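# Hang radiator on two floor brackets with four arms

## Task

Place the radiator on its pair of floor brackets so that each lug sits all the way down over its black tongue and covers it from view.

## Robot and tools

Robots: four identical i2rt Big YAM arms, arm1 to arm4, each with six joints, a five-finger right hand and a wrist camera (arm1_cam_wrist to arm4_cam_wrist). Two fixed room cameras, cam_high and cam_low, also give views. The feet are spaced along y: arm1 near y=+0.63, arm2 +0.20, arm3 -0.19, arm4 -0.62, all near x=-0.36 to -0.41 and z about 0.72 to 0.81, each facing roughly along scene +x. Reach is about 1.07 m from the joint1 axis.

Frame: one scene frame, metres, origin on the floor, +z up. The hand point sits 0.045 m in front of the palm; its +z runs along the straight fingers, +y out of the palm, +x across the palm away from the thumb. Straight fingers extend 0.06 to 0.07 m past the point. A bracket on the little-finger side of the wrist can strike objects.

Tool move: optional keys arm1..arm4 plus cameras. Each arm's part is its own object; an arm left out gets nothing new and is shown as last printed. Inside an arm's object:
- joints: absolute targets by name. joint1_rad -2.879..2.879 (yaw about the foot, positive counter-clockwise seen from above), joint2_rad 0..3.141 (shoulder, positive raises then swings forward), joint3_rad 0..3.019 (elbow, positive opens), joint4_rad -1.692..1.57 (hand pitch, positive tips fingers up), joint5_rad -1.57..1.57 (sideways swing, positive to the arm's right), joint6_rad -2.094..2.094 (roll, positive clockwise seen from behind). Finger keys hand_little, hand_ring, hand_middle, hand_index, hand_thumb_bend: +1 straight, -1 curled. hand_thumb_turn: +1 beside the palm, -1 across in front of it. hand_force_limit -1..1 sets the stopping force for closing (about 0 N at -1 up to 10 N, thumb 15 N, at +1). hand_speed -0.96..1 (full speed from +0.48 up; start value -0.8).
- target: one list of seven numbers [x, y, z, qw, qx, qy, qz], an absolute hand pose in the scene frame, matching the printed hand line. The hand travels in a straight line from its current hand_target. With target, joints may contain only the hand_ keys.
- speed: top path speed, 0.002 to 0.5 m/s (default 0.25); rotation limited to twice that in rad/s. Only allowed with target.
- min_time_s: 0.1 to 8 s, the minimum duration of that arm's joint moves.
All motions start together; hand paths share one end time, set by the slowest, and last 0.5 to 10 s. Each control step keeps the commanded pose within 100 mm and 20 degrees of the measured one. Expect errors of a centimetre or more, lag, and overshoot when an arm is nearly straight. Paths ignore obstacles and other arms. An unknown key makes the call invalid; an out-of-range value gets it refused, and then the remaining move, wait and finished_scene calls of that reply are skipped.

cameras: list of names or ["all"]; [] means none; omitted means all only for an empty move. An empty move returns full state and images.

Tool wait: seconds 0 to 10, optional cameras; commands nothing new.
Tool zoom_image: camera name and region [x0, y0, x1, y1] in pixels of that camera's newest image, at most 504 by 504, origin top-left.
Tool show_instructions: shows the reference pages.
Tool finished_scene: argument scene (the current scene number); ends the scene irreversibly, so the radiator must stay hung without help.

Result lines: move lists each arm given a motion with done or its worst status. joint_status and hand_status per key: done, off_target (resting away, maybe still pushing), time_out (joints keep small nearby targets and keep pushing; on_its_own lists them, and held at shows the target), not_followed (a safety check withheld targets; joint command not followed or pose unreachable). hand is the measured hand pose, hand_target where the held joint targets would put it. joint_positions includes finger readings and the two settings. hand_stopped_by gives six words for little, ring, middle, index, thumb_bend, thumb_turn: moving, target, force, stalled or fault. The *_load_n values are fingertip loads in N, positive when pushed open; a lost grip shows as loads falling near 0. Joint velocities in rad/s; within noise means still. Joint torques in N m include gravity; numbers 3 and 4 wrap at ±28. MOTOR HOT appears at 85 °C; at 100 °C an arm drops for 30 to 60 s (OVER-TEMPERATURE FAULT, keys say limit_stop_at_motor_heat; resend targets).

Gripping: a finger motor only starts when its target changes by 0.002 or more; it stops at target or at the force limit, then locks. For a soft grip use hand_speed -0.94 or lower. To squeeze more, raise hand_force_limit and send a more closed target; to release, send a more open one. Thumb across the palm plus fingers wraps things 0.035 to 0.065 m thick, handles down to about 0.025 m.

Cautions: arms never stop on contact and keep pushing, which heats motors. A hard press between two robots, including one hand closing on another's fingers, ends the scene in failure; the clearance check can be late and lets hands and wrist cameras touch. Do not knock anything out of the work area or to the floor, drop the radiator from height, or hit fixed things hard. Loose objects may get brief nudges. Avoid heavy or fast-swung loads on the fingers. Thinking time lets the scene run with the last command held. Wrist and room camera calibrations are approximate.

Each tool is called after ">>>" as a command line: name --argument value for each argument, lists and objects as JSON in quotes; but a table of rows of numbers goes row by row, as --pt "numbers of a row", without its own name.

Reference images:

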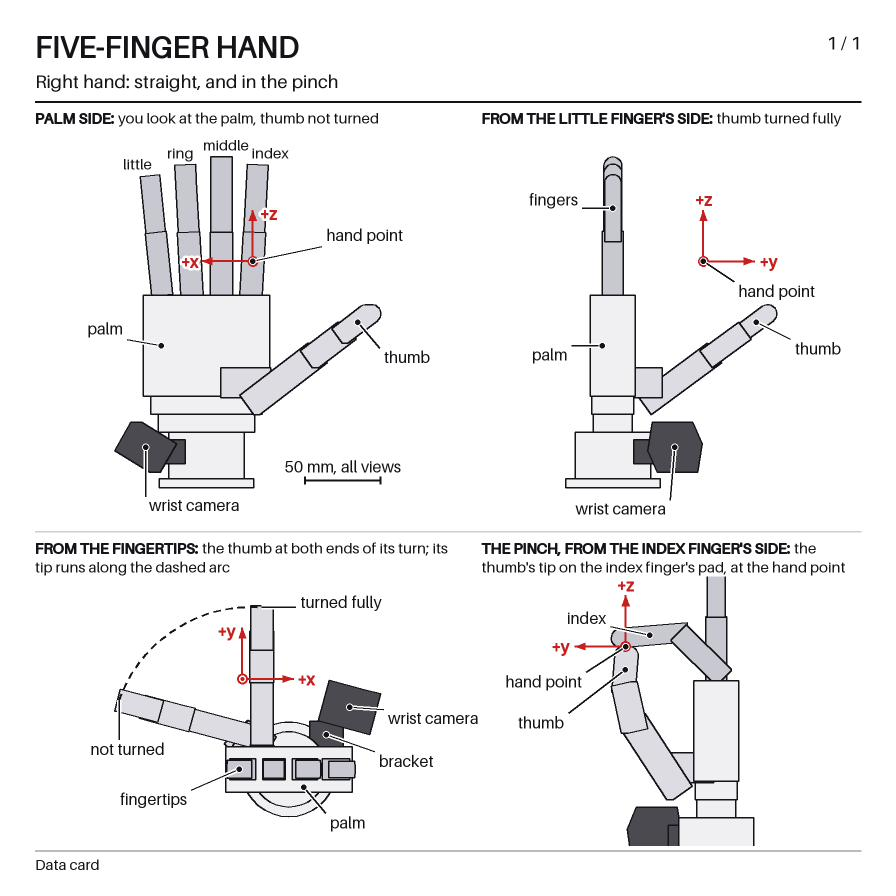

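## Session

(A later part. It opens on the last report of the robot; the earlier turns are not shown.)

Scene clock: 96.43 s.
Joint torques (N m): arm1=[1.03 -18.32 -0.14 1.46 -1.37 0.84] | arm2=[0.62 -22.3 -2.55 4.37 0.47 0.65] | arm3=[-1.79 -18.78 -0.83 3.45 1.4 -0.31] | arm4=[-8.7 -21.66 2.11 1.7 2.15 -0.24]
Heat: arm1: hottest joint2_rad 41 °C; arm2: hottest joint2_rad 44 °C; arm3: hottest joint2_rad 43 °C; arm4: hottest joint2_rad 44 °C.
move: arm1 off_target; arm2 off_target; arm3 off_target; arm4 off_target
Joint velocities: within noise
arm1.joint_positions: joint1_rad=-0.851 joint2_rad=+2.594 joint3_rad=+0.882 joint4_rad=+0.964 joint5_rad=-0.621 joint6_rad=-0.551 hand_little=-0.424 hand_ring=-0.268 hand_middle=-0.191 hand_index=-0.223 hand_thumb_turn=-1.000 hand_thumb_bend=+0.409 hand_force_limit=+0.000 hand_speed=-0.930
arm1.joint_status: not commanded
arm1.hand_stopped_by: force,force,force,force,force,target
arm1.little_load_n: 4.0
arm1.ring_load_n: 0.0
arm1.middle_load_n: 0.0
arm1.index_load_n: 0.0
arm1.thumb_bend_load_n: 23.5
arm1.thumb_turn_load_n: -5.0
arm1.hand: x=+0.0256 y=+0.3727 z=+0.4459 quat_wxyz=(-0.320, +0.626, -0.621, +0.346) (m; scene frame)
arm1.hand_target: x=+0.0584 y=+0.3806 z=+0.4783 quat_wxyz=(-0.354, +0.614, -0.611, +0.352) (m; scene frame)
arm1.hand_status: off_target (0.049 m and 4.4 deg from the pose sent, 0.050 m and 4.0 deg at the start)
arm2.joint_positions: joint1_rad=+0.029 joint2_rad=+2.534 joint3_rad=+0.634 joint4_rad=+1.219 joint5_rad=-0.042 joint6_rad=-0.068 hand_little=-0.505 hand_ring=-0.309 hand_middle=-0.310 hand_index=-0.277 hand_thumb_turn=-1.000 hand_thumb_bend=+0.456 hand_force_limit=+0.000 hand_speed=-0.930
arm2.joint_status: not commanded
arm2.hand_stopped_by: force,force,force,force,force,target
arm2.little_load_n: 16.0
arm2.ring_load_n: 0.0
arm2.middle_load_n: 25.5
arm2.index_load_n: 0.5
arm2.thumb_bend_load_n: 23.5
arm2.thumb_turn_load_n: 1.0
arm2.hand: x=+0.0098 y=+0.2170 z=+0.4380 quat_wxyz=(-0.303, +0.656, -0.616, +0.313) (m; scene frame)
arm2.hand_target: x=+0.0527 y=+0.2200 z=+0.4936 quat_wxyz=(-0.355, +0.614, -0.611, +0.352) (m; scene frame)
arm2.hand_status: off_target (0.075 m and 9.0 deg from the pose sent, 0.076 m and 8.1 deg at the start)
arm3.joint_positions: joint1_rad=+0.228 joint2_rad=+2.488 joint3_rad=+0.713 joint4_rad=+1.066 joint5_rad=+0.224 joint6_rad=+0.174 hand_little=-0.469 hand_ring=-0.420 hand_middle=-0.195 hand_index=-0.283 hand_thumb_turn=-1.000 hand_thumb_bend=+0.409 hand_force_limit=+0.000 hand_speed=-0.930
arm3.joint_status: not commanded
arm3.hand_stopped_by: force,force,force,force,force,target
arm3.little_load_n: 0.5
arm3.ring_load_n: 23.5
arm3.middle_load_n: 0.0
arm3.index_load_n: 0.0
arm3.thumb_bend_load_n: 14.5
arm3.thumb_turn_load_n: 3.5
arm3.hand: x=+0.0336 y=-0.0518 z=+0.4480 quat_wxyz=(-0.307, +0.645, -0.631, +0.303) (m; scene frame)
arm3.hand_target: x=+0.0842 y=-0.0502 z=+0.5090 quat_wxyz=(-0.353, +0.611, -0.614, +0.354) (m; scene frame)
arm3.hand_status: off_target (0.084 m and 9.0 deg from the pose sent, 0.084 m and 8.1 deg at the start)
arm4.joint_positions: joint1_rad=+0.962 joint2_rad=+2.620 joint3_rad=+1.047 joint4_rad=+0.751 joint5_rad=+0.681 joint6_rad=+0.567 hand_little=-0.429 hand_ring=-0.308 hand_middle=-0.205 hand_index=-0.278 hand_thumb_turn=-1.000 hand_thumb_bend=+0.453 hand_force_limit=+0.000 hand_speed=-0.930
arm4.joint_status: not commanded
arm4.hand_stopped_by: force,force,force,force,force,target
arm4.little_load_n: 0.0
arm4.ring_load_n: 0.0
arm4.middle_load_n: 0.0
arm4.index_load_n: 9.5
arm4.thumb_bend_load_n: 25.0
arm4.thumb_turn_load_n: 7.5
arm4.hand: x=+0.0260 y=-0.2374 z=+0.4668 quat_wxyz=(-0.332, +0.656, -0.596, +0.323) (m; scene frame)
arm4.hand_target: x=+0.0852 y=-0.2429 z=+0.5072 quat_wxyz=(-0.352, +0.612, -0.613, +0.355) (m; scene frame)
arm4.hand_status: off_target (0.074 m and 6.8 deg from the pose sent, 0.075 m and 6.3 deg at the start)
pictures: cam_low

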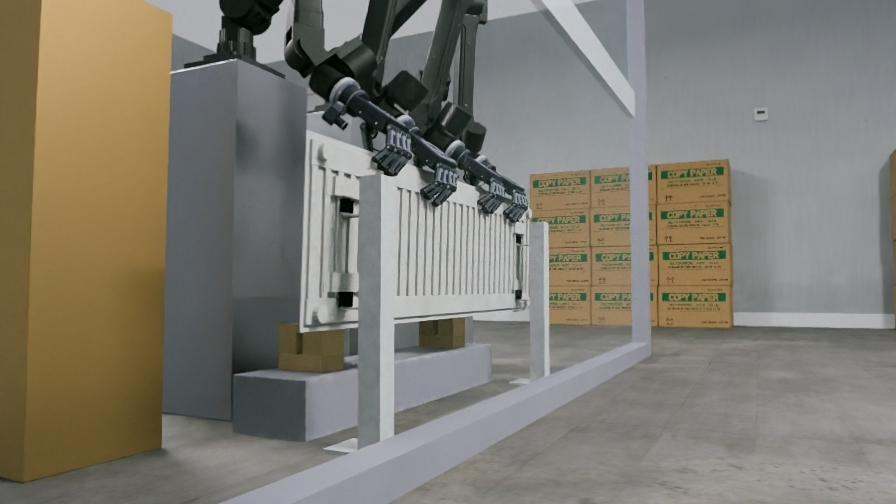

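>>> move --arm1 '{"target": [0.060, 0.38, 0.485, -0.3536, 0.6124, -0.6124, 0.3536], "speed": 0.06}' --arm2 '{"target": [0.055, 0.22, 0.503, -0.3536, 0.6124, -0.6124, 0.3536], "speed": 0.06}' --arm3 '{"target": [0.087, -0.050, 0.525, -0.3584, 0.6095, -0.6095, 0.3584], "speed": 0.06}' --arm4 '{"target": [0.088, -0.24, 0.522, -0.3584, 0.6095, -0.6095, 0.3584], "speed": 0.06}' --cameras '["cam_low"]'

>>> zoom_image --camera "cam_low" --region '[310, 170, 370, 230]'

>>> zoom_image --camera "cam_low" --region '[310, 260, 370, 320]'

>>> zoom_image --camera "cam_low" --region '[496, 205, 536, 255]'

>>> zoom_image --camera "cam_low" --region '[496, 262, 536, 312]'

Scene clock: 98.07 s.
Joint torques (N m): arm1=[1.08 -17.9 0.28 1.57 -1.45 0.85] | arm2=[0.21 -22.3 -2.48 4.22 0.41 0.66] | arm3=[-1.61 -19.55 -1.43 3.82 1.55 -0.32] | arm4=[-8.29 -22.89 1.13 2 2.66 -0.3]
Heat: arm1: hottest joint2_rad 41 °C; arm2: hottest joint2_rad 44 °C; arm3: hottest joint2_rad 44 °C; arm4: hottest joint2_rad 44 °C.
move: arm1 off_target; arm2 off_target; arm3 off_target; arm4 off_target
Joint velocities: within noise
arm1.joint_positions: joint1_rad=-0.851 joint2_rad=+2.572 joint3_rad=+0.868 joint4_rad=+0.956 joint5_rad=-0.619 joint6_rad=-0.552 hand_little=-0.423 hand_ring=-0.268 hand_middle=-0.191 hand_index=-0.223 hand_thumb_turn=-1.000 hand_thumb_bend=+0.409 hand_force_limit=+0.000 hand_speed=-0.930
arm1.joint_status: not commanded
arm1.hand_stopped_by: force,force,force,force,force,target
arm1.little_load_n: 6.0
arm1.ring_load_n: 0.0
arm1.middle_load_n: 0.0
arm1.index_load_n: -0.5
arm1.thumb_bend_load_n: 21.5
arm1.thumb_turn_load_n: -5.0
arm1.hand: x=+0.0254 y=+0.3723 z=+0.4530 quat_wxyz=(-0.318, +0.626, -0.622, +0.347) (m; scene frame)
arm1.hand_target: x=+0.0583 y=+0.3806 z=+0.4836 quat_wxyz=(-0.354, +0.614, -0.611, +0.352) (m; scene frame)
arm1.hand_status: off_target (0.048 m and 4.5 deg from the pose sent, 0.053 m and 4.4 deg at the start)
arm2.joint_positions: joint1_rad=+0.029 joint2_rad=+2.514 joint3_rad=+0.623 joint4_rad=+1.209 joint5_rad=-0.041 joint6_rad=-0.068 hand_little=-0.505 hand_ring=-0.309 hand_middle=-0.310 hand_index=-0.277 hand_thumb_turn=-1.000 hand_thumb_bend=+0.456 hand_force_limit=+0.000 hand_speed=-0.930
arm2.joint_status: not commanded
arm2.hand_stopped_by: force,force,force,force,force,target
arm2.little_load_n: 14.5
arm2.ring_load_n: 0.0
arm2.middle_load_n: 25.0
arm2.index_load_n: 0.0
arm2.thumb_bend_load_n: 23.0
arm2.thumb_turn_load_n: 1.0
arm2.hand: x=+0.0093 y=+0.2170 z=+0.4437 quat_wxyz=(-0.303, +0.656, -0.617, +0.313) (m; scene frame)
arm2.hand_target: x=+0.0526 y=+0.2200 z=+0.4987 quat_wxyz=(-0.355, +0.614, -0.611, +0.352) (m; scene frame)
arm2.hand_status: off_target (0.075 m and 9.0 deg from the pose sent, 0.079 m and 8.9 deg at the start)
arm3.joint_positions: joint1_rad=+0.228 joint2_rad=+2.478 joint3_rad=+0.703 joint4_rad=+1.066 joint5_rad=+0.225 joint6_rad=+0.174 hand_little=-0.469 hand_ring=-0.420 hand_middle=-0.195 hand_index=-0.283 hand_thumb_turn=-1.000 hand_thumb_bend=+0.409 hand_force_limit=+0.000 hand_speed=-0.930
arm3.joint_status: not commanded
arm3.hand_stopped_by: force,force,force,force,force,target
arm3.little_load_n: 1.0
arm3.ring_load_n: 25.5
arm3.middle_load_n: 0.0
arm3.index_load_n: 0.0
arm3.thumb_bend_load_n: 13.0
arm3.thumb_turn_load_n: 4.0
arm3.hand: x=+0.0318 y=-0.0526 z=+0.4513 quat_wxyz=(-0.306, +0.645, -0.631, +0.304) (m; scene frame)
arm3.hand_target: x=+0.0839 y=-0.0501 z=+0.5192 quat_wxyz=(-0.358, +0.609, -0.611, +0.358) (m; scene frame)
arm3.hand_status: off_target (0.092 m and 9.9 deg from the pose sent, 0.094 m and 9.9 deg at the start)
arm4.joint_positions: joint1_rad=+0.962 joint2_rad=+2.614 joint3_rad=+1.040 joint4_rad=+0.751 joint5_rad=+0.681 joint6_rad=+0.567 hand_little=-0.429 hand_ring=-0.308 hand_middle=-0.205 hand_index=-0.278 hand_thumb_turn=-1.000 hand_thumb_bend=+0.453 hand_force_limit=+0.000 hand_speed=-0.930
arm4.joint_status: not commanded
arm4.hand_stopped_by: force,force,force,force,force,target
arm4.little_load_n: 0.0
arm4.ring_load_n: 0.0
arm4.middle_load_n: 0.0
arm4.index_load_n: 9.5
arm4.thumb_bend_load_n: 25.5
arm4.thumb_turn_load_n: 8.5
arm4.hand: x=+0.0252 y=-0.2384 z=+0.4689 quat_wxyz=(-0.332, +0.656, -0.596, +0.323) (m; scene frame)
arm4.hand_target: x=+0.0852 y=-0.2425 z=+0.5194 quat_wxyz=(-0.356, +0.609, -0.611, +0.360) (m; scene frame)
arm4.hand_status: off_target (0.082 m and 7.5 deg from the pose sent, 0.083 m and 7.5 deg at the start)
pictures: cam_low

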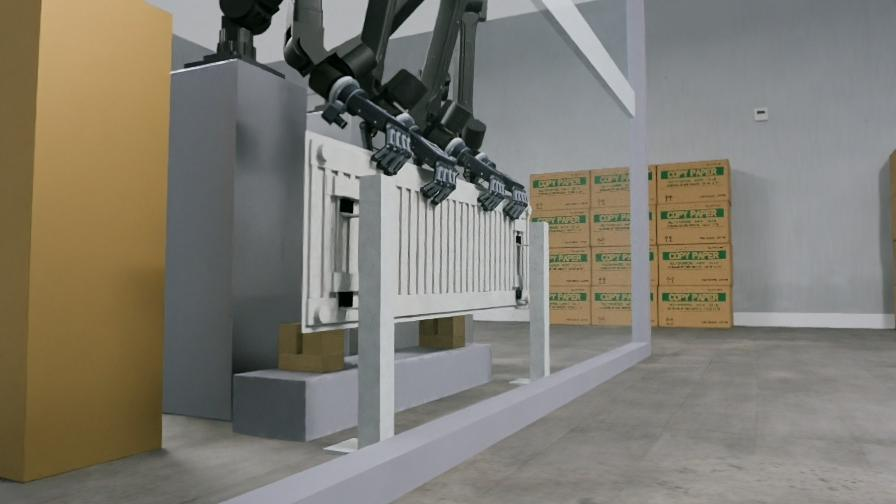

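Scaled by 8.400 from the camera's 896x504 image, which has a finer 1280x720 frame.

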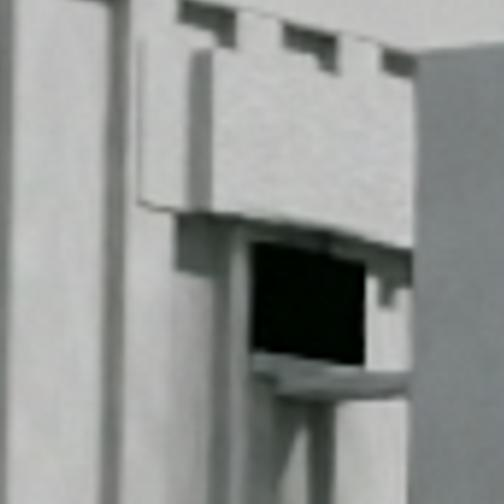

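Scaled by 8.400 from the camera's 896x504 image, which has a finer 1280x720 frame.

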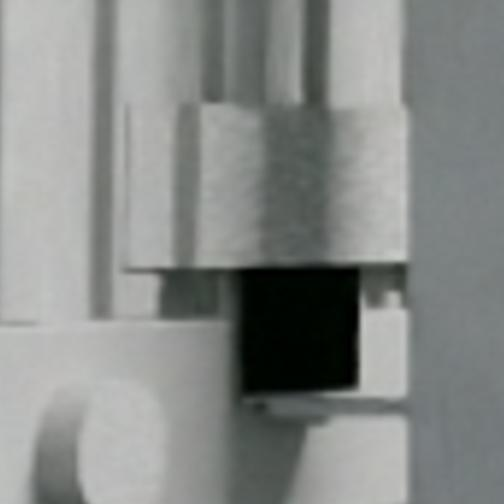

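Scaled by 10.080 from the camera's 896x504 image, which has a finer 1280x720 frame.

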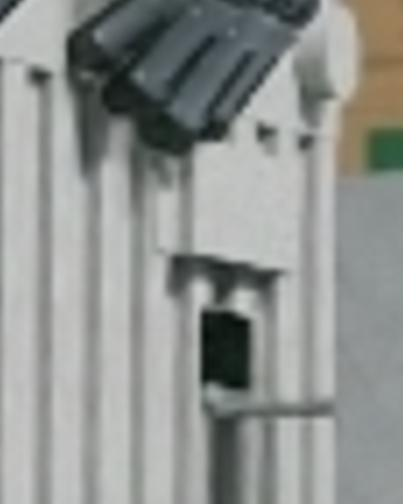

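Scaled by 10.080 from the camera's 896x504 image, which has a finer 1280x720 frame.

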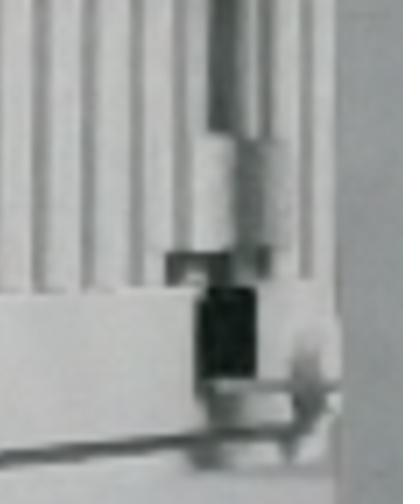

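>>> move --arm1 '{"target": [0.059, 0.38, 0.466, -0.3642, 0.6061, -0.6061, 0.3642], "speed": 0.06}' --arm2 '{"target": [0.054, 0.22, 0.480, -0.3642, 0.6061, -0.6061, 0.3642], "speed": 0.06}' --arm3 '{"target": [0.086, -0.050, 0.490, -0.3642, 0.6061, -0.6061, 0.3642], "speed": 0.06}' --arm4 '{"target": [0.087, -0.24, 0.482, -0.3642, 0.6061, -0.6061, 0.3642], "speed": 0.06}' --cameras '["cam_low"]'

>>> zoom_image --camera "cam_low" --region '[310, 170, 370, 230]'

>>> zoom_image --camera "cam_low" --region '[310, 260, 370, 320]'

>>> zoom_image --camera "cam_low" --region '[496, 205, 536, 255]'

>>> zoom_image --camera "cam_low" --region '[496, 262, 536, 312]'

Scene clock: 99.93 s.
Joint torques (N m): arm1=[0.32 -15.44 1.37 2.63 -1.83 0.95] | arm2=[0.15 -17.38 -1.25 5.98 0.49 0.68] | arm3=[-1.44 -14.33 0.64 5.07 1.61 -0.34] | arm4=[-8.06 -16.03 4.66 3.02 2.8 -0.31]
Heat: arm1: hottest joint2_rad 41 °C; arm2: hottest joint2_rad 44 °C; arm3: hottest joint2_rad 44 °C; arm4: hottest joint2_rad 44 °C.
move: arm1 off_target; arm2 off_target; arm3 off_target; arm4 off_target
Joint velocities: within noise
arm1.joint_positions: joint1_rad=-0.854 joint2_rad=+2.610 joint3_rad=+0.883 joint4_rad=+0.997 joint5_rad=-0.633 joint6_rad=-0.549 hand_little=-0.423 hand_ring=-0.268 hand_middle=-0.191 hand_index=-0.223 hand_thumb_turn=-1.000 hand_thumb_bend=+0.409 hand_force_limit=+0.000 hand_speed=-0.930
arm1.joint_status: not commanded
arm1.hand_stopped_by: force,force,force,force,force,target
arm1.little_load_n: 5.0
arm1.ring_load_n: 0.0
arm1.middle_load_n: 0.5
arm1.index_load_n: 0.0
arm1.thumb_bend_load_n: 23.0
arm1.thumb_turn_load_n: -5.5
arm1.hand: x=+0.0262 y=+0.3737 z=+0.4444 quat_wxyz=(-0.324, +0.625, -0.616, +0.353) (m; scene frame)
arm1.hand_target: x=+0.0572 y=+0.3807 z=+0.4659 quat_wxyz=(-0.364, +0.609, -0.605, +0.361) (m; scene frame)
arm1.hand_status: off_target (0.040 m and 5.3 deg from the pose sent, 0.037 m and 6.3 deg at the start)
arm2.joint_positions: joint1_rad=+0.029 joint2_rad=+2.557 joint3_rad=+0.634 joint4_rad=+1.267 joint5_rad=-0.044 joint6_rad=-0.068 hand_little=-0.505 hand_ring=-0.309 hand_middle=-0.310 hand_index=-0.277 hand_thumb_turn=-1.000 hand_thumb_bend=+0.456 hand_force_limit=+0.000 hand_speed=-0.930
arm2.joint_status: not commanded
arm2.hand_stopped_by: force,force,force,force,force,target
arm2.little_load_n: 14.0
arm2.ring_load_n: 0.0
arm2.middle_load_n: 25.0
arm2.index_load_n: 0.0
arm2.thumb_bend_load_n: 25.5
arm2.thumb_turn_load_n: 0.5
arm2.hand: x=+0.0105 y=+0.2174 z=+0.4372 quat_wxyz=(-0.312, +0.652, -0.612, +0.321) (m; scene frame)
arm2.hand_target: x=+0.0516 y=+0.2199 z=+0.4792 quat_wxyz=(-0.365, +0.608, -0.606, +0.361) (m; scene frame)
arm2.hand_status: off_target (0.061 m and 9.5 deg from the pose sent, 0.057 m and 10.8 deg at the start)
arm3.joint_positions: joint1_rad=+0.229 joint2_rad=+2.511 joint3_rad=+0.714 joint4_rad=+1.126 joint5_rad=+0.227 joint6_rad=+0.173 hand_little=-0.469 hand_ring=-0.420 hand_middle=-0.195 hand_index=-0.283 hand_thumb_turn=-1.000 hand_thumb_bend=+0.409 hand_force_limit=+0.000 hand_speed=-0.930
arm3.joint_status: not commanded
arm3.hand_stopped_by: force,force,force,force,force,target
arm3.little_load_n: 0.0
arm3.ring_load_n: 22.5
arm3.middle_load_n: 0.0
arm3.index_load_n: 0.0
arm3.thumb_bend_load_n: 19.0
arm3.thumb_turn_load_n: 4.0
arm3.hand: x=+0.0373 y=-0.0508 z=+0.4484 quat_wxyz=(-0.321, +0.638, -0.627, +0.313) (m; scene frame)
arm3.hand_target: x=+0.0833 y=-0.0503 z=+0.4902 quat_wxyz=(-0.363, +0.605, -0.608, +0.363) (m; scene frame)
arm3.hand_status: off_target (0.064 m and 8.9 deg from the pose sent, 0.067 m and 11.0 deg at the start)
arm4.joint_positions: joint1_rad=+0.966 joint2_rad=+2.630 joint3_rad=+1.043 joint4_rad=+0.788 joint5_rad=+0.691 joint6_rad=+0.562 hand_little=-0.429 hand_ring=-0.308 hand_middle=-0.205 hand_index=-0.278 hand_thumb_turn=-1.000 hand_thumb_bend=+0.453 hand_force_limit=+0.000 hand_speed=-0.930
arm4.joint_status: not commanded
arm4.hand_stopped_by: force,force,force,force,force,target
arm4.little_load_n: 0.0
arm4.ring_load_n: 0.0
arm4.middle_load_n: 0.0
arm4.index_load_n: 12.5
arm4.thumb_bend_load_n: 23.5
arm4.thumb_turn_load_n: 7.0
arm4.hand: x=+0.0262 y=-0.2372 z=+0.4671 quat_wxyz=(-0.341, +0.651, -0.594, +0.327) (m; scene frame)
arm4.hand_target: x=+0.0832 y=-0.2437 z=+0.4848 quat_wxyz=(-0.361, +0.606, -0.608, +0.365) (m; scene frame)
arm4.hand_status: off_target (0.063 m and 7.3 deg from the pose sent, 0.063 m and 8.4 deg at the start)
pictures: cam_low

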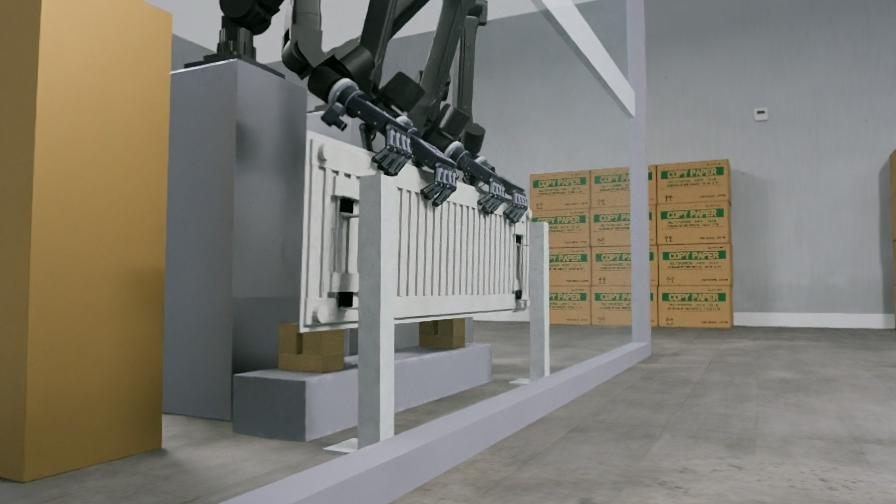

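Scaled by 8.400 from the camera's 896x504 image, which has a finer 1280x720 frame.

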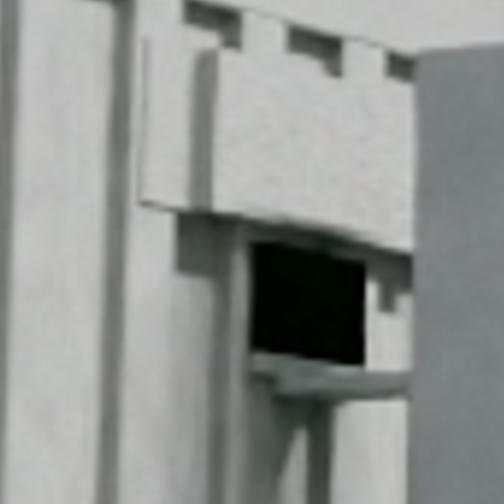

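Scaled by 8.400 from the camera's 896x504 image, which has a finer 1280x720 frame.

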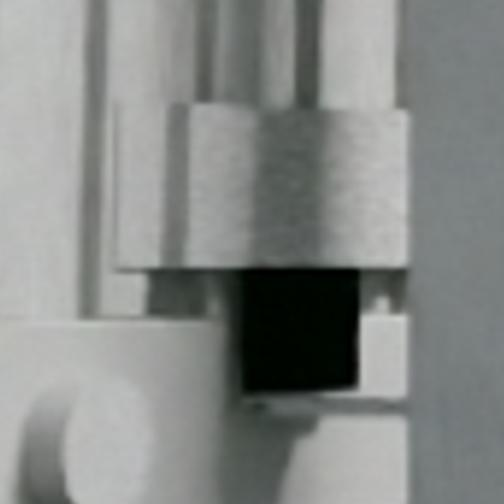

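Scaled by 10.080 from the camera's 896x504 image, which has a finer 1280x720 frame.

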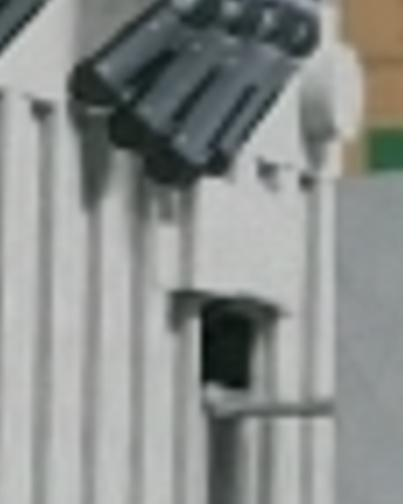

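Scaled by 10.080 from the camera's 896x504 image, which has a finer 1280x720 frame.

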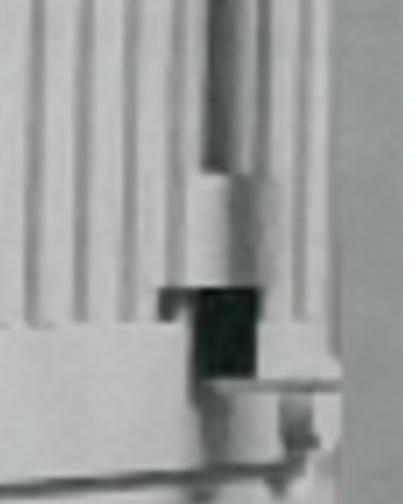

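>>> move --arm1 '{"target": [0.067, 0.38, 0.490, -0.3642, 0.6061, -0.6061, 0.3642], "speed": 0.06}' --arm2 '{"target": [0.061, 0.22, 0.508, -0.3642, 0.6061, -0.6061, 0.3642], "speed": 0.06}' --arm3 '{"target": [0.094, -0.050, 0.530, -0.3694, 0.6030, -0.6030, 0.3694], "speed": 0.06}' --arm4 '{"target": [0.095, -0.24, 0.528, -0.3694, 0.6030, -0.6030, 0.3694], "speed": 0.06}' --cameras '["cam_low"]'

>>> zoom_image --camera "cam_low" --region '[310, 170, 370, 230]'

>>> zoom_image --camera "cam_low" --region '[310, 260, 370, 320]'

>>> zoom_image --camera "cam_low" --region '[496, 205, 536, 255]'

>>> zoom_image --camera "cam_low" --region '[496, 262, 536, 312]'

Scene clock: 104.13 s.
Joint torques (N m): arm1=[1.49 -18.32 0.49 1.81 -1.62 0.95] | arm2=[0.09 -22.59 -2.33 4.52 0.46 0.62] | arm3=[-1.79 -20.07 -1.02 3.93 1.64 -0.34] | arm4=[-8.94 -23.53 1.32 2.4 2.88 -0.43]
Heat: arm1: hottest joint2_rad 41 °C; arm2: hottest joint2_rad 44 °C; arm3: hottest joint2_rad 44 °C; arm4: hottest joint2_rad 44 °C.
move: arm1 off_target; arm2 off_target; arm3 off_target; arm4 off_target
Joint velocities: within noise
arm1.joint_positions: joint1_rad=-0.854 joint2_rad=+2.584 joint3_rad=+0.867 joint4_rad=+0.994 joint5_rad=-0.628 joint6_rad=-0.537 hand_little=-0.423 hand_ring=-0.268 hand_middle=-0.191 hand_index=-0.223 hand_thumb_turn=-1.000 hand_thumb_bend=+0.409 hand_force_limit=+0.000 hand_speed=-0.930
arm1.joint_status: not commanded
arm1.hand_stopped_by: force,force,force,force,force,target
arm1.little_load_n: 9.0
arm1.ring_load_n: 0.0
arm1.middle_load_n: 0.0
arm1.index_load_n: 0.0
arm1.thumb_bend_load_n: 24.5
arm1.thumb_turn_load_n: -6.5
arm1.hand: x=+0.0266 y=+0.3725 z=+0.4536 quat_wxyz=(-0.324, +0.621, -0.619, +0.354) (m; scene frame)
arm1.hand_target: x=+0.0648 y=+0.3808 z=+0.4885 quat_wxyz=(-0.365, +0.609, -0.605, +0.362) (m; scene frame)
arm1.hand_status: off_target (0.055 m and 5.2 deg from the pose sent, 0.062 m and 5.3 deg at the start)
arm2.joint_positions: joint1_rad=+0.029 joint2_rad=+2.528 joint3_rad=+0.621 joint4_rad=+1.245 joint5_rad=-0.043 joint6_rad=-0.067 hand_little=-0.505 hand_ring=-0.309 hand_middle=-0.310 hand_index=-0.277 hand_thumb_turn=-1.000 hand_thumb_bend=+0.456 hand_force_limit=+0.000 hand_speed=-0.930
arm2.joint_status: not commanded
arm2.hand_stopped_by: force,force,force,force,force,target
arm2.little_load_n: 17.5
arm2.ring_load_n: 0.0
arm2.middle_load_n: 26.0
arm2.index_load_n: 0.0
arm2.thumb_bend_load_n: 24.5
arm2.thumb_turn_load_n: 1.0
arm2.hand: x=+0.0102 y=+0.2174 z=+0.4441 quat_wxyz=(-0.310, +0.653, -0.613, +0.319) (m; scene frame)
arm2.hand_target: x=+0.0581 y=+0.2200 z=+0.5036 quat_wxyz=(-0.366, +0.607, -0.605, +0.362) (m; scene frame)
arm2.hand_status: off_target (0.082 m and 9.8 deg from the pose sent, 0.087 m and 9.4 deg at the start)
arm3.joint_positions: joint1_rad=+0.229 joint2_rad=+2.490 joint3_rad=+0.698 joint4_rad=+1.107 joint5_rad=+0.227 joint6_rad=+0.166 hand_little=-0.469 hand_ring=-0.420 hand_middle=-0.195 hand_index=-0.283 hand_thumb_turn=-1.000 hand_thumb_bend=+0.409 hand_force_limit=+0.000 hand_speed=-0.930
arm3.joint_status: not commanded
arm3.hand_stopped_by: force,force,force,force,force,target
arm3.little_load_n: 0.0
arm3.ring_load_n: 26.0
arm3.middle_load_n: 0.0
arm3.index_load_n: 0.5
arm3.thumb_bend_load_n: 17.0
arm3.thumb_turn_load_n: 6.0
arm3.hand: x=+0.0328 y=-0.0526 z=+0.4525 quat_wxyz=(-0.314, +0.642, -0.626, +0.311) (m; scene frame)
arm3.hand_target: x=+0.0902 y=-0.0503 z=+0.5245 quat_wxyz=(-0.369, +0.602, -0.605, +0.369) (m; scene frame)
arm3.hand_status: off_target (0.099 m and 10.6 deg from the pose sent, 0.099 m and 9.8 deg at the start; pose on its path clipped on 6 of 42 steps)
arm4.joint_positions: joint1_rad=+0.966 joint2_rad=+2.623 joint3_rad=+1.036 joint4_rad=+0.788 joint5_rad=+0.693 joint6_rad=+0.552 hand_little=-0.429 hand_ring=-0.308 hand_middle=-0.205 hand_index=-0.278 hand_thumb_turn=-0.999 hand_thumb_bend=+0.453 hand_force_limit=+0.000 hand_speed=-0.930
arm4.joint_status: not commanded
arm4.hand_stopped_by: force,force,force,force,force,target
arm4.little_load_n: 0.0
arm4.ring_load_n: -0.5
arm4.middle_load_n: 0.0
arm4.index_load_n: 12.5
arm4.thumb_bend_load_n: 25.0
arm4.thumb_turn_load_n: 10.0
arm4.hand: x=+0.0256 y=-0.2383 z=+0.4699 quat_wxyz=(-0.340, +0.654, -0.591, +0.329) (m; scene frame)
arm4.hand_target: x=+0.0915 y=-0.2433 z=+0.5251 quat_wxyz=(-0.367, +0.602, -0.605, +0.371) (m; scene frame)
arm4.hand_status: off_target (0.091 m and 8.3 deg from the pose sent, 0.092 m and 8.1 deg at the start)
pictures: cam_low

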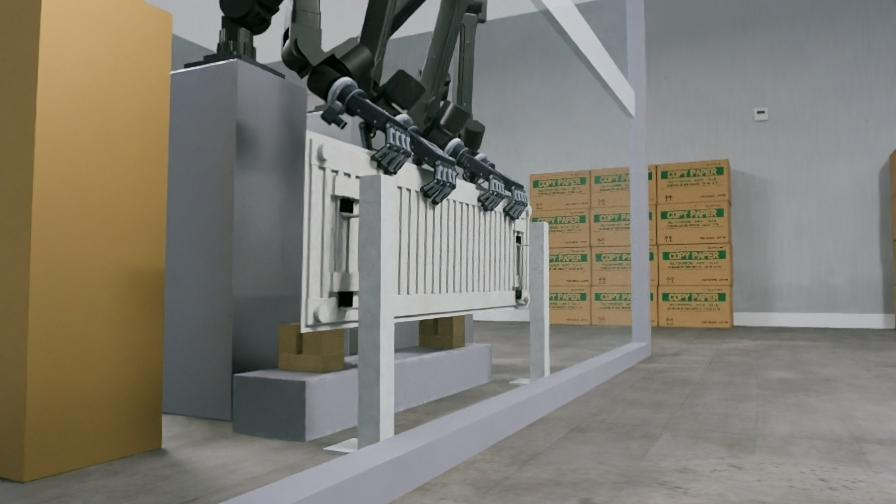

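Scaled by 8.400 from the camera's 896x504 image, which has a finer 1280x720 frame.

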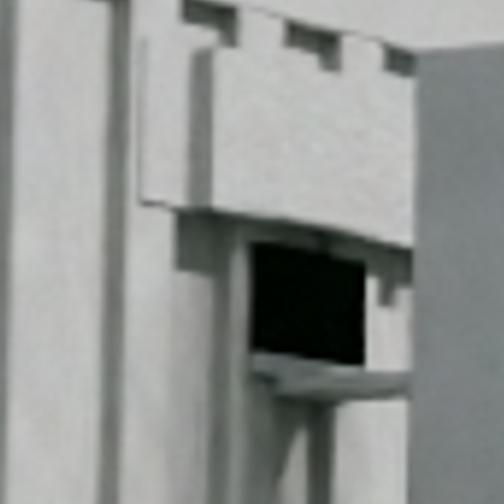

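Scaled by 8.400 from the camera's 896x504 image, which has a finer 1280x720 frame.

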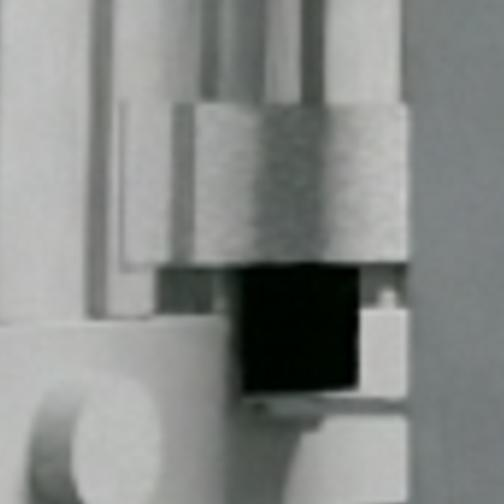

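Scaled by 10.080 from the camera's 896x504 image, which has a finer 1280x720 frame.

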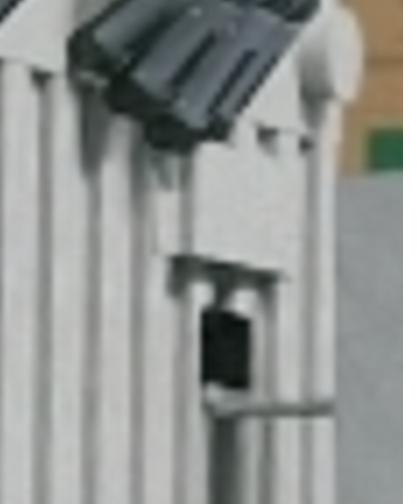

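Scaled by 10.080 from the camera's 896x504 image, which has a finer 1280x720 frame.

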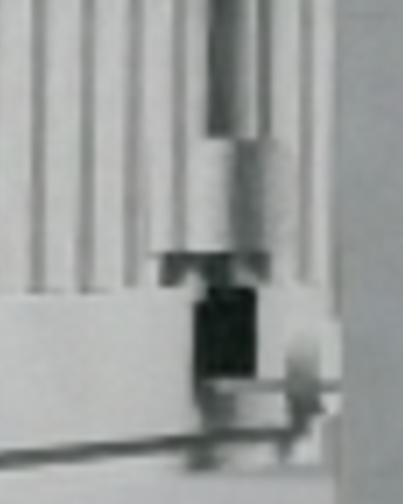

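>>> move --arm1 '{"target": [0.067, 0.38, 0.474, -0.3694, 0.6030, -0.6030, 0.3694], "speed": 0.06}' --arm2 '{"target": [0.061, 0.22, 0.491, -0.3694, 0.6030, -0.6030, 0.3694], "speed": 0.06}' --arm3 '{"target": [0.094, -0.050, 0.512, -0.3746, 0.5997, -0.5997, 0.3746], "speed": 0.06}' --arm4 '{"target": [0.095, -0.24, 0.508, -0.3746, 0.5997, -0.5997, 0.3746], "speed": 0.06}' --cameras '["cam_low"]'

>>> zoom_image --camera "cam_low" --region '[310, 170, 370, 230]'

>>> zoom_image --camera "cam_low" --region '[310, 260, 370, 320]'

>>> zoom_image --camera "cam_low" --region '[496, 205, 536, 255]'

>>> zoom_image --camera "cam_low" --region '[496, 262, 536, 312]'

Scene clock: 106.30 s.
Joint torques (N m): arm1=[1.14 -15.09 2.29 2.81 -1.87 0.98] | arm2=[0.97 -18.84 -0.64 6.15 0.46 0.63] | arm3=[-1.67 -16.38 0.32 5.63 1.76 -0.36] | arm4=[-8.47 -19.37 3.06 3.59 3.22 -0.42]
Heat: arm1: hottest joint2_rad 41 °C; arm2: hottest joint2_rad 45 °C; arm3: hottest joint2_rad 44 °C; arm4: hottest joint2_rad 44 °C.
move: arm1 off_target; arm2 off_target; arm3 off_target; arm4 off_target
Joint velocities: within noise
arm1.joint_positions: joint1_rad=-0.854 joint2_rad=+2.593 joint3_rad=+0.869 joint4_rad=+1.006 joint5_rad=-0.632 joint6_rad=-0.534 hand_little=-0.423 hand_ring=-0.268 hand_middle=-0.191 hand_index=-0.223 hand_thumb_turn=-1.000 hand_thumb_bend=+0.409 hand_force_limit=+0.000 hand_speed=-0.930
arm1.joint_status: not commanded
arm1.hand_stopped_by: force,force,force,force,force,target
arm1.little_load_n: 9.5
arm1.ring_load_n: 0.0
arm1.middle_load_n: 0.0
arm1.index_load_n: 0.0
arm1.thumb_bend_load_n: 25.5
arm1.thumb_turn_load_n: -7.0
arm1.hand: x=+0.0271 y=+0.3731 z=+0.4521 quat_wxyz=(-0.326, +0.620, -0.618, +0.356) (m; scene frame)
arm1.hand_target: x=+0.0645 y=+0.3809 z=+0.4743 quat_wxyz=(-0.369, +0.607, -0.602, +0.365) (m; scene frame)
arm1.hand_status: off_target (0.046 m and 5.8 deg from the pose sent, 0.046 m and 6.1 deg at the start)
arm2.joint_positions: joint1_rad=+0.029 joint2_rad=+2.535 joint3_rad=+0.624 joint4_rad=+1.256 joint5_rad=-0.044 joint6_rad=-0.067 hand_little=-0.505 hand_ring=-0.309 hand_middle=-0.310 hand_index=-0.277 hand_thumb_turn=-1.000 hand_thumb_bend=+0.456 hand_force_limit=+0.000 hand_speed=-0.930
arm2.joint_status: not commanded
arm2.hand_stopped_by: force,force,force,force,force,target
arm2.little_load_n: 18.0
arm2.ring_load_n: 0.0
arm2.middle_load_n: 26.0
arm2.index_load_n: -0.5
arm2.thumb_bend_load_n: 25.0
arm2.thumb_turn_load_n: 0.5
arm2.hand: x=+0.0110 y=+0.2176 z=+0.4435 quat_wxyz=(-0.312, +0.652, -0.612, +0.320) (m; scene frame)
arm2.hand_target: x=+0.0580 y=+0.2199 z=+0.4903 quat_wxyz=(-0.370, +0.605, -0.602, +0.366) (m; scene frame)
arm2.hand_status: off_target (0.069 m and 10.4 deg from the pose sent, 0.069 m and 10.7 deg at the start)
arm3.joint_positions: joint1_rad=+0.229 joint2_rad=+2.494 joint3_rad=+0.698 joint4_rad=+1.116 joint5_rad=+0.227 joint6_rad=+0.166 hand_little=-0.469 hand_ring=-0.420 hand_middle=-0.195 hand_index=-0.283 hand_thumb_turn=-1.000 hand_thumb_bend=+0.409 hand_force_limit=+0.000 hand_speed=-0.930
arm3.joint_status: not commanded
arm3.hand_stopped_by: force,force,force,force,force,target
arm3.little_load_n: 0.0
arm3.ring_load_n: 26.5
arm3.middle_load_n: 0.0
arm3.index_load_n: 0.0
arm3.thumb_bend_load_n: 18.0
arm3.thumb_turn_load_n: 5.5
arm3.hand: x=+0.0333 y=-0.0526 z=+0.4525 quat_wxyz=(-0.316, +0.641, -0.625, +0.312) (m; scene frame)
arm3.hand_target: x=+0.0898 y=-0.0505 z=+0.5109 quat_wxyz=(-0.373, +0.599, -0.602, +0.374) (m; scene frame)
arm3.hand_status: off_target (0.085 m and 11.3 deg from the pose sent, 0.085 m and 11.6 deg at the start)
arm4.joint_positions: joint1_rad=+0.966 joint2_rad=+2.624 joint3_rad=+1.036 joint4_rad=+0.799 joint5_rad=+0.696 joint6_rad=+0.543 hand_little=-0.429 hand_ring=-0.308 hand_middle=-0.205 hand_index=-0.278 hand_thumb_turn=-0.999 hand_thumb_bend=+0.453 hand_force_limit=+0.000 hand_speed=-0.930
arm4.joint_status: not commanded
arm4.hand_stopped_by: force,force,force,force,force,target
arm4.little_load_n: 0.0
arm4.ring_load_n: 0.0
arm4.middle_load_n: 0.0
arm4.index_load_n: 12.0
arm4.thumb_bend_load_n: 27.0
arm4.thumb_turn_load_n: 11.0
arm4.hand: x=+0.0269 y=-0.2380 z=+0.4709 quat_wxyz=(-0.342, +0.653, -0.588, +0.332) (m; scene frame)
arm4.hand_target: x=+0.0908 y=-0.2439 z=+0.5087 quat_wxyz=(-0.370, +0.599, -0.602, +0.376) (m; scene frame)
arm4.hand_status: off_target (0.078 m and 8.8 deg from the pose sent, 0.079 m and 9.1 deg at the start)
pictures: cam_low

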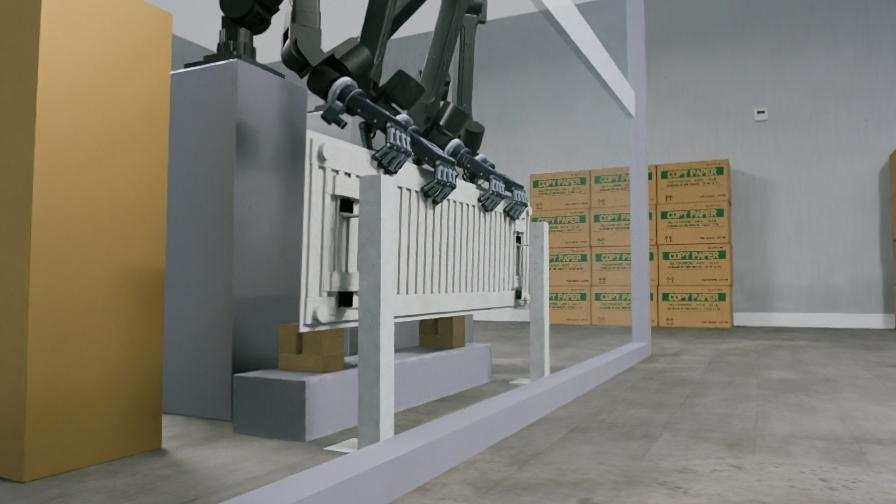

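Scaled by 8.400 from the camera's 896x504 image, which has a finer 1280x720 frame.

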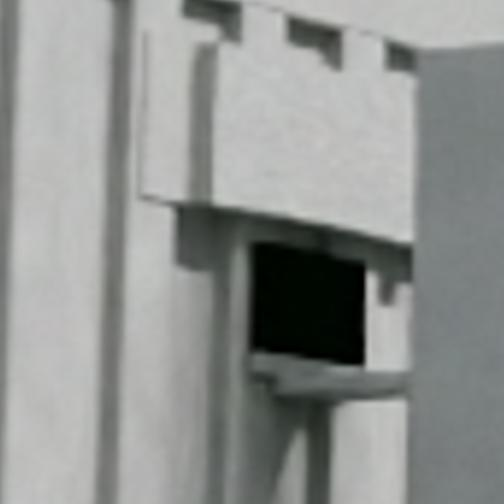

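Scaled by 8.400 from the camera's 896x504 image, which has a finer 1280x720 frame.

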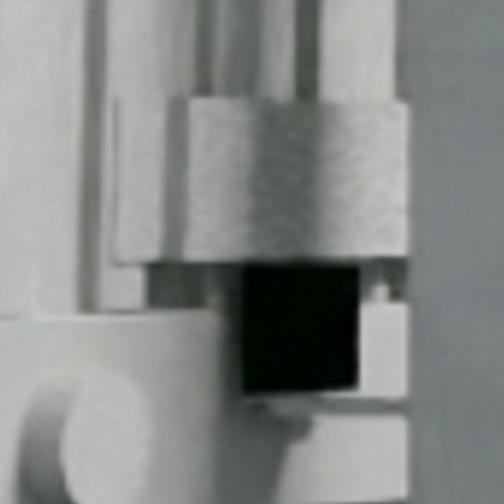

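Scaled by 10.080 from the camera's 896x504 image, which has a finer 1280x720 frame.

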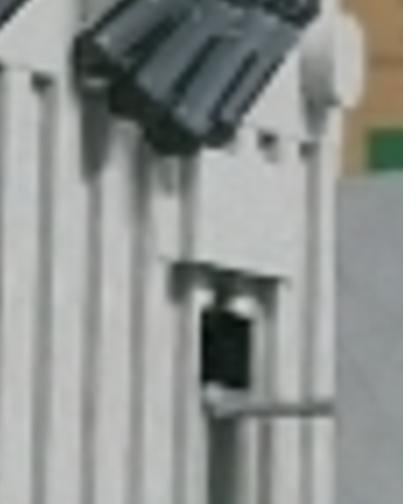

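Scaled by 10.080 from the camera's 896x504 image, which has a finer 1280x720 frame.

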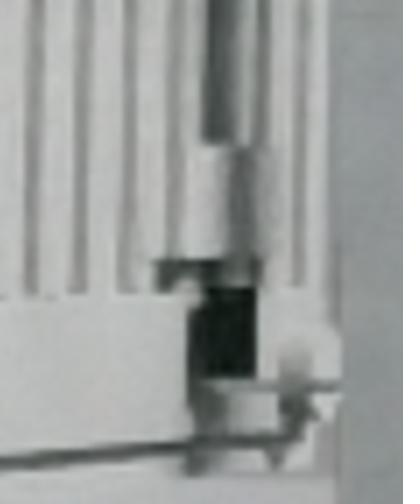

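>>> move --arm1 '{"target": [0.050, 0.38, 0.474, -0.3694, 0.6030, -0.6030, 0.3694], "speed": 0.06}' --arm2 '{"target": [0.043, 0.22, 0.491, -0.3694, 0.6030, -0.6030, 0.3694], "speed": 0.06}' --arm3 '{"target": [0.070, -0.050, 0.512, -0.3746, 0.5997, -0.5997, 0.3746], "speed": 0.06}' --arm4 '{"target": [0.072, -0.24, 0.508, -0.3746, 0.5997, -0.5997, 0.3746], "speed": 0.06}' --cameras '["cam_low"]'

>>> zoom_image --camera "cam_low" --region '[310, 170, 370, 230]'

>>> zoom_image --camera "cam_low" --region '[310, 260, 370, 320]'

>>> zoom_image --camera "cam_low" --region '[496, 205, 536, 255]'

>>> zoom_image --camera "cam_low" --region '[496, 262, 536, 312]'

Scene clock: 108.67 s.
Joint torques (N m): arm1=[-0.03 -15.44 0.31 2.71 -1.72 0.76] | arm2=[-0.21 -17.9 -2.93 6.19 0.46 0.58] | arm3=[-0.85 -15.79 -2.32 5.76 1.75 -0.26] | arm4=[-6.48 -19.37 1.42 3.3 2.97 -0.12]
Heat: arm1: hottest joint2_rad 41 °C; arm2: hottest joint2_rad 45 °C; arm3: hottest joint2_rad 44 °C; arm4: hottest joint2_rad 44 °C.
move: arm1 off_target; arm2 off_target; arm3 off_target; arm4 off_target
Joint velocities: within noise
arm1.joint_positions: joint1_rad=-0.867 joint2_rad=+2.602 joint3_rad=+0.867 joint4_rad=+1.029 joint5_rad=-0.659 joint6_rad=-0.534 hand_little=-0.423 hand_ring=-0.268 hand_middle=-0.191 hand_index=-0.223 hand_thumb_turn=-1.000 hand_thumb_bend=+0.409 hand_force_limit=+0.000 hand_speed=-0.930
arm1.joint_status: not commanded
arm1.hand_stopped_by: force,force,force,force,force,target
arm1.little_load_n: 4.5
arm1.ring_load_n: 0.0
arm1.middle_load_n: 0.0
arm1.index_load_n: 0.0
arm1.thumb_bend_load_n: 24.5
arm1.thumb_turn_load_n: -5.5
arm1.hand: x=+0.0249 y=+0.3730 z=+0.4528 quat_wxyz=(-0.335, +0.618, -0.613, +0.361) (m; scene frame)
arm1.hand_target: x=+0.0489 y=+0.3803 z=+0.4736 quat_wxyz=(-0.369, +0.605, -0.602, +0.367) (m; scene frame)
arm1.hand_status: off_target (0.034 m and 4.6 deg from the pose sent, 0.032 m and 5.8 deg at the start)
arm2.joint_positions: joint1_rad=+0.029 joint2_rad=+2.555 joint3_rad=+0.614 joint4_rad=+1.312 joint5_rad=-0.044 joint6_rad=-0.067 hand_little=-0.505 hand_ring=-0.309 hand_middle=-0.310 hand_index=-0.277 hand_thumb_turn=-1.000 hand_thumb_bend=+0.456 hand_force_limit=+0.000 hand_speed=-0.930
arm2.joint_status: not commanded
arm2.hand_stopped_by: force,force,force,force,force,target
arm2.little_load_n: 16.5
arm2.ring_load_n: 0.0
arm2.middle_load_n: 26.0
arm2.index_load_n: 0.0
arm2.thumb_bend_load_n: 25.5
arm2.thumb_turn_load_n: 0.0
arm2.hand: x=+0.0090 y=+0.2176 z=+0.4449 quat_wxyz=(-0.320, +0.648, -0.608, +0.329) (m; scene frame)
arm2.hand_target: x=+0.0414 y=+0.2200 z=+0.4888 quat_wxyz=(-0.370, +0.605, -0.603, +0.366) (m; scene frame)
arm2.hand_status: off_target (0.057 m and 9.0 deg from the pose sent, 0.057 m and 10.4 deg at the start)
arm3.joint_positions: joint1_rad=+0.237 joint2_rad=+2.509 joint3_rad=+0.683 joint4_rad=+1.178 joint5_rad=+0.242 joint6_rad=+0.165 hand_little=-0.469 hand_ring=-0.420 hand_middle=-0.195 hand_index=-0.283 hand_thumb_turn=-1.000 hand_thumb_bend=+0.409 hand_force_limit=+0.000 hand_speed=-0.930
arm3.joint_status: not commanded
arm3.hand_stopped_by: force,force,force,force,force,target
arm3.little_load_n: 0.0
arm3.ring_load_n: 26.5
arm3.middle_load_n: 0.0
arm3.index_load_n: 0.0
arm3.thumb_bend_load_n: 19.5
arm3.thumb_turn_load_n: 5.0
arm3.hand: x=+0.0309 y=-0.0524 z=+0.4557 quat_wxyz=(-0.326, +0.635, -0.621, +0.323) (m; scene frame)
arm3.hand_target: x=+0.0679 y=-0.0500 z=+0.5087 quat_wxyz=(-0.373, +0.599, -0.602, +0.373) (m; scene frame)
arm3.hand_status: off_target (0.069 m and 9.4 deg from the pose sent, 0.070 m and 11.3 deg at the start)
arm4.joint_positions: joint1_rad=+0.983 joint2_rad=+2.624 joint3_rad=+1.027 joint4_rad=+0.819 joint5_rad=+0.729 joint6_rad=+0.543 hand_little=-0.429 hand_ring=-0.308 hand_middle=-0.205 hand_index=-0.278 hand_thumb_turn=-0.999 hand_thumb_bend=+0.453 hand_force_limit=+0.000 hand_speed=-0.930
arm4.joint_status: not commanded
arm4.hand_stopped_by: force,force,force,force,force,target
arm4.little_load_n: 0.0
arm4.ring_load_n: 0.0
arm4.middle_load_n: 0.0
arm4.index_load_n: 11.5
arm4.thumb_bend_load_n: 25.5
arm4.thumb_turn_load_n: 10.5
arm4.hand: x=+0.0238 y=-0.2377 z=+0.4746 quat_wxyz=(-0.347, +0.648, -0.586, +0.342) (m; scene frame)
arm4.hand_target: x=+0.0697 y=-0.2420 z=+0.5075 quat_wxyz=(-0.372, +0.599, -0.601, +0.375) (m; scene frame)
arm4.hand_status: off_target (0.059 m and 7.5 deg from the pose sent, 0.058 m and 8.8 deg at the start)
pictures: cam_low

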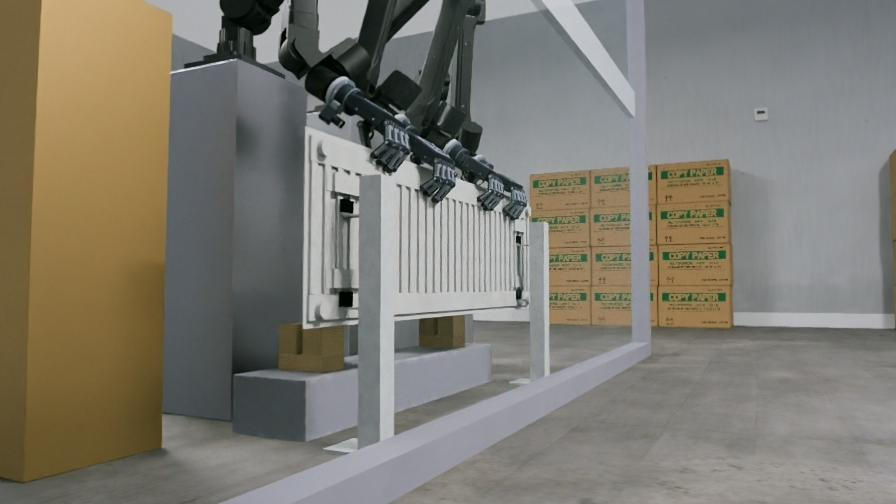

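Scaled by 8.400 from the camera's 896x504 image, which has a finer 1280x720 frame.

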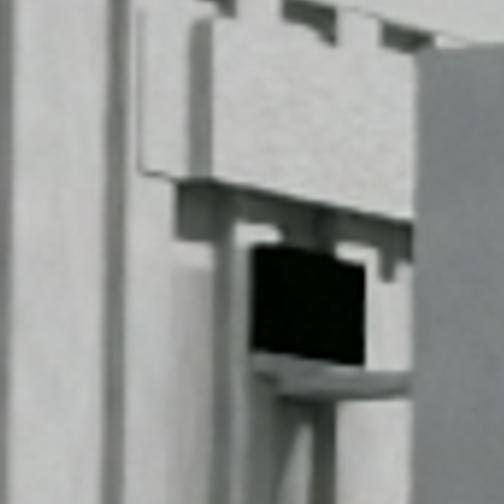

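Scaled by 8.400 from the camera's 896x504 image, which has a finer 1280x720 frame.

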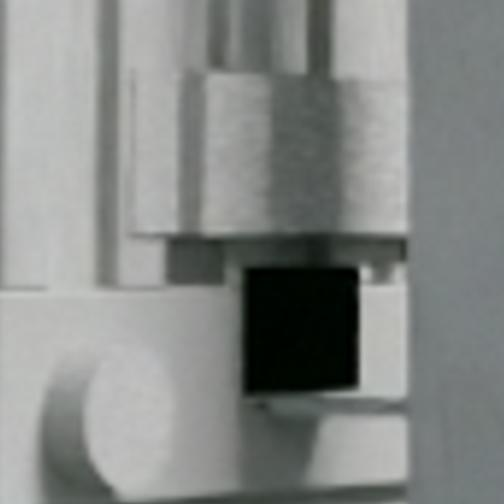

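Scaled by 10.080 from the camera's 896x504 image, which has a finer 1280x720 frame.

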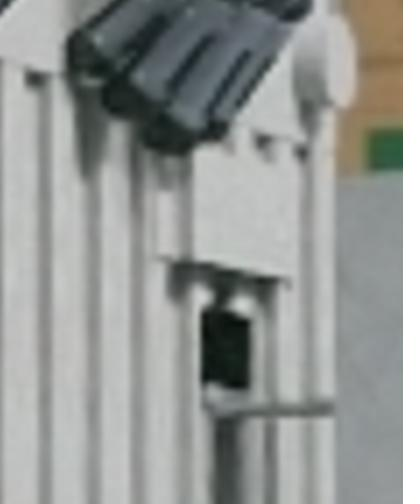

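Scaled by 10.080 from the camera's 896x504 image, which has a finer 1280x720 frame.

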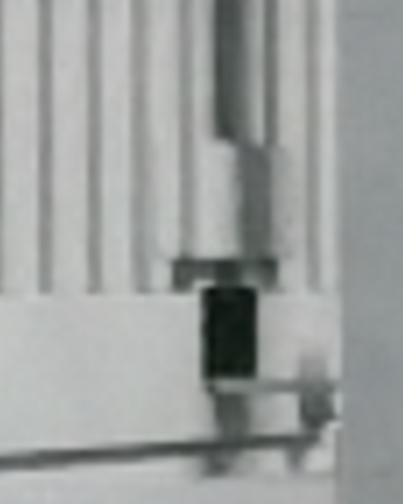

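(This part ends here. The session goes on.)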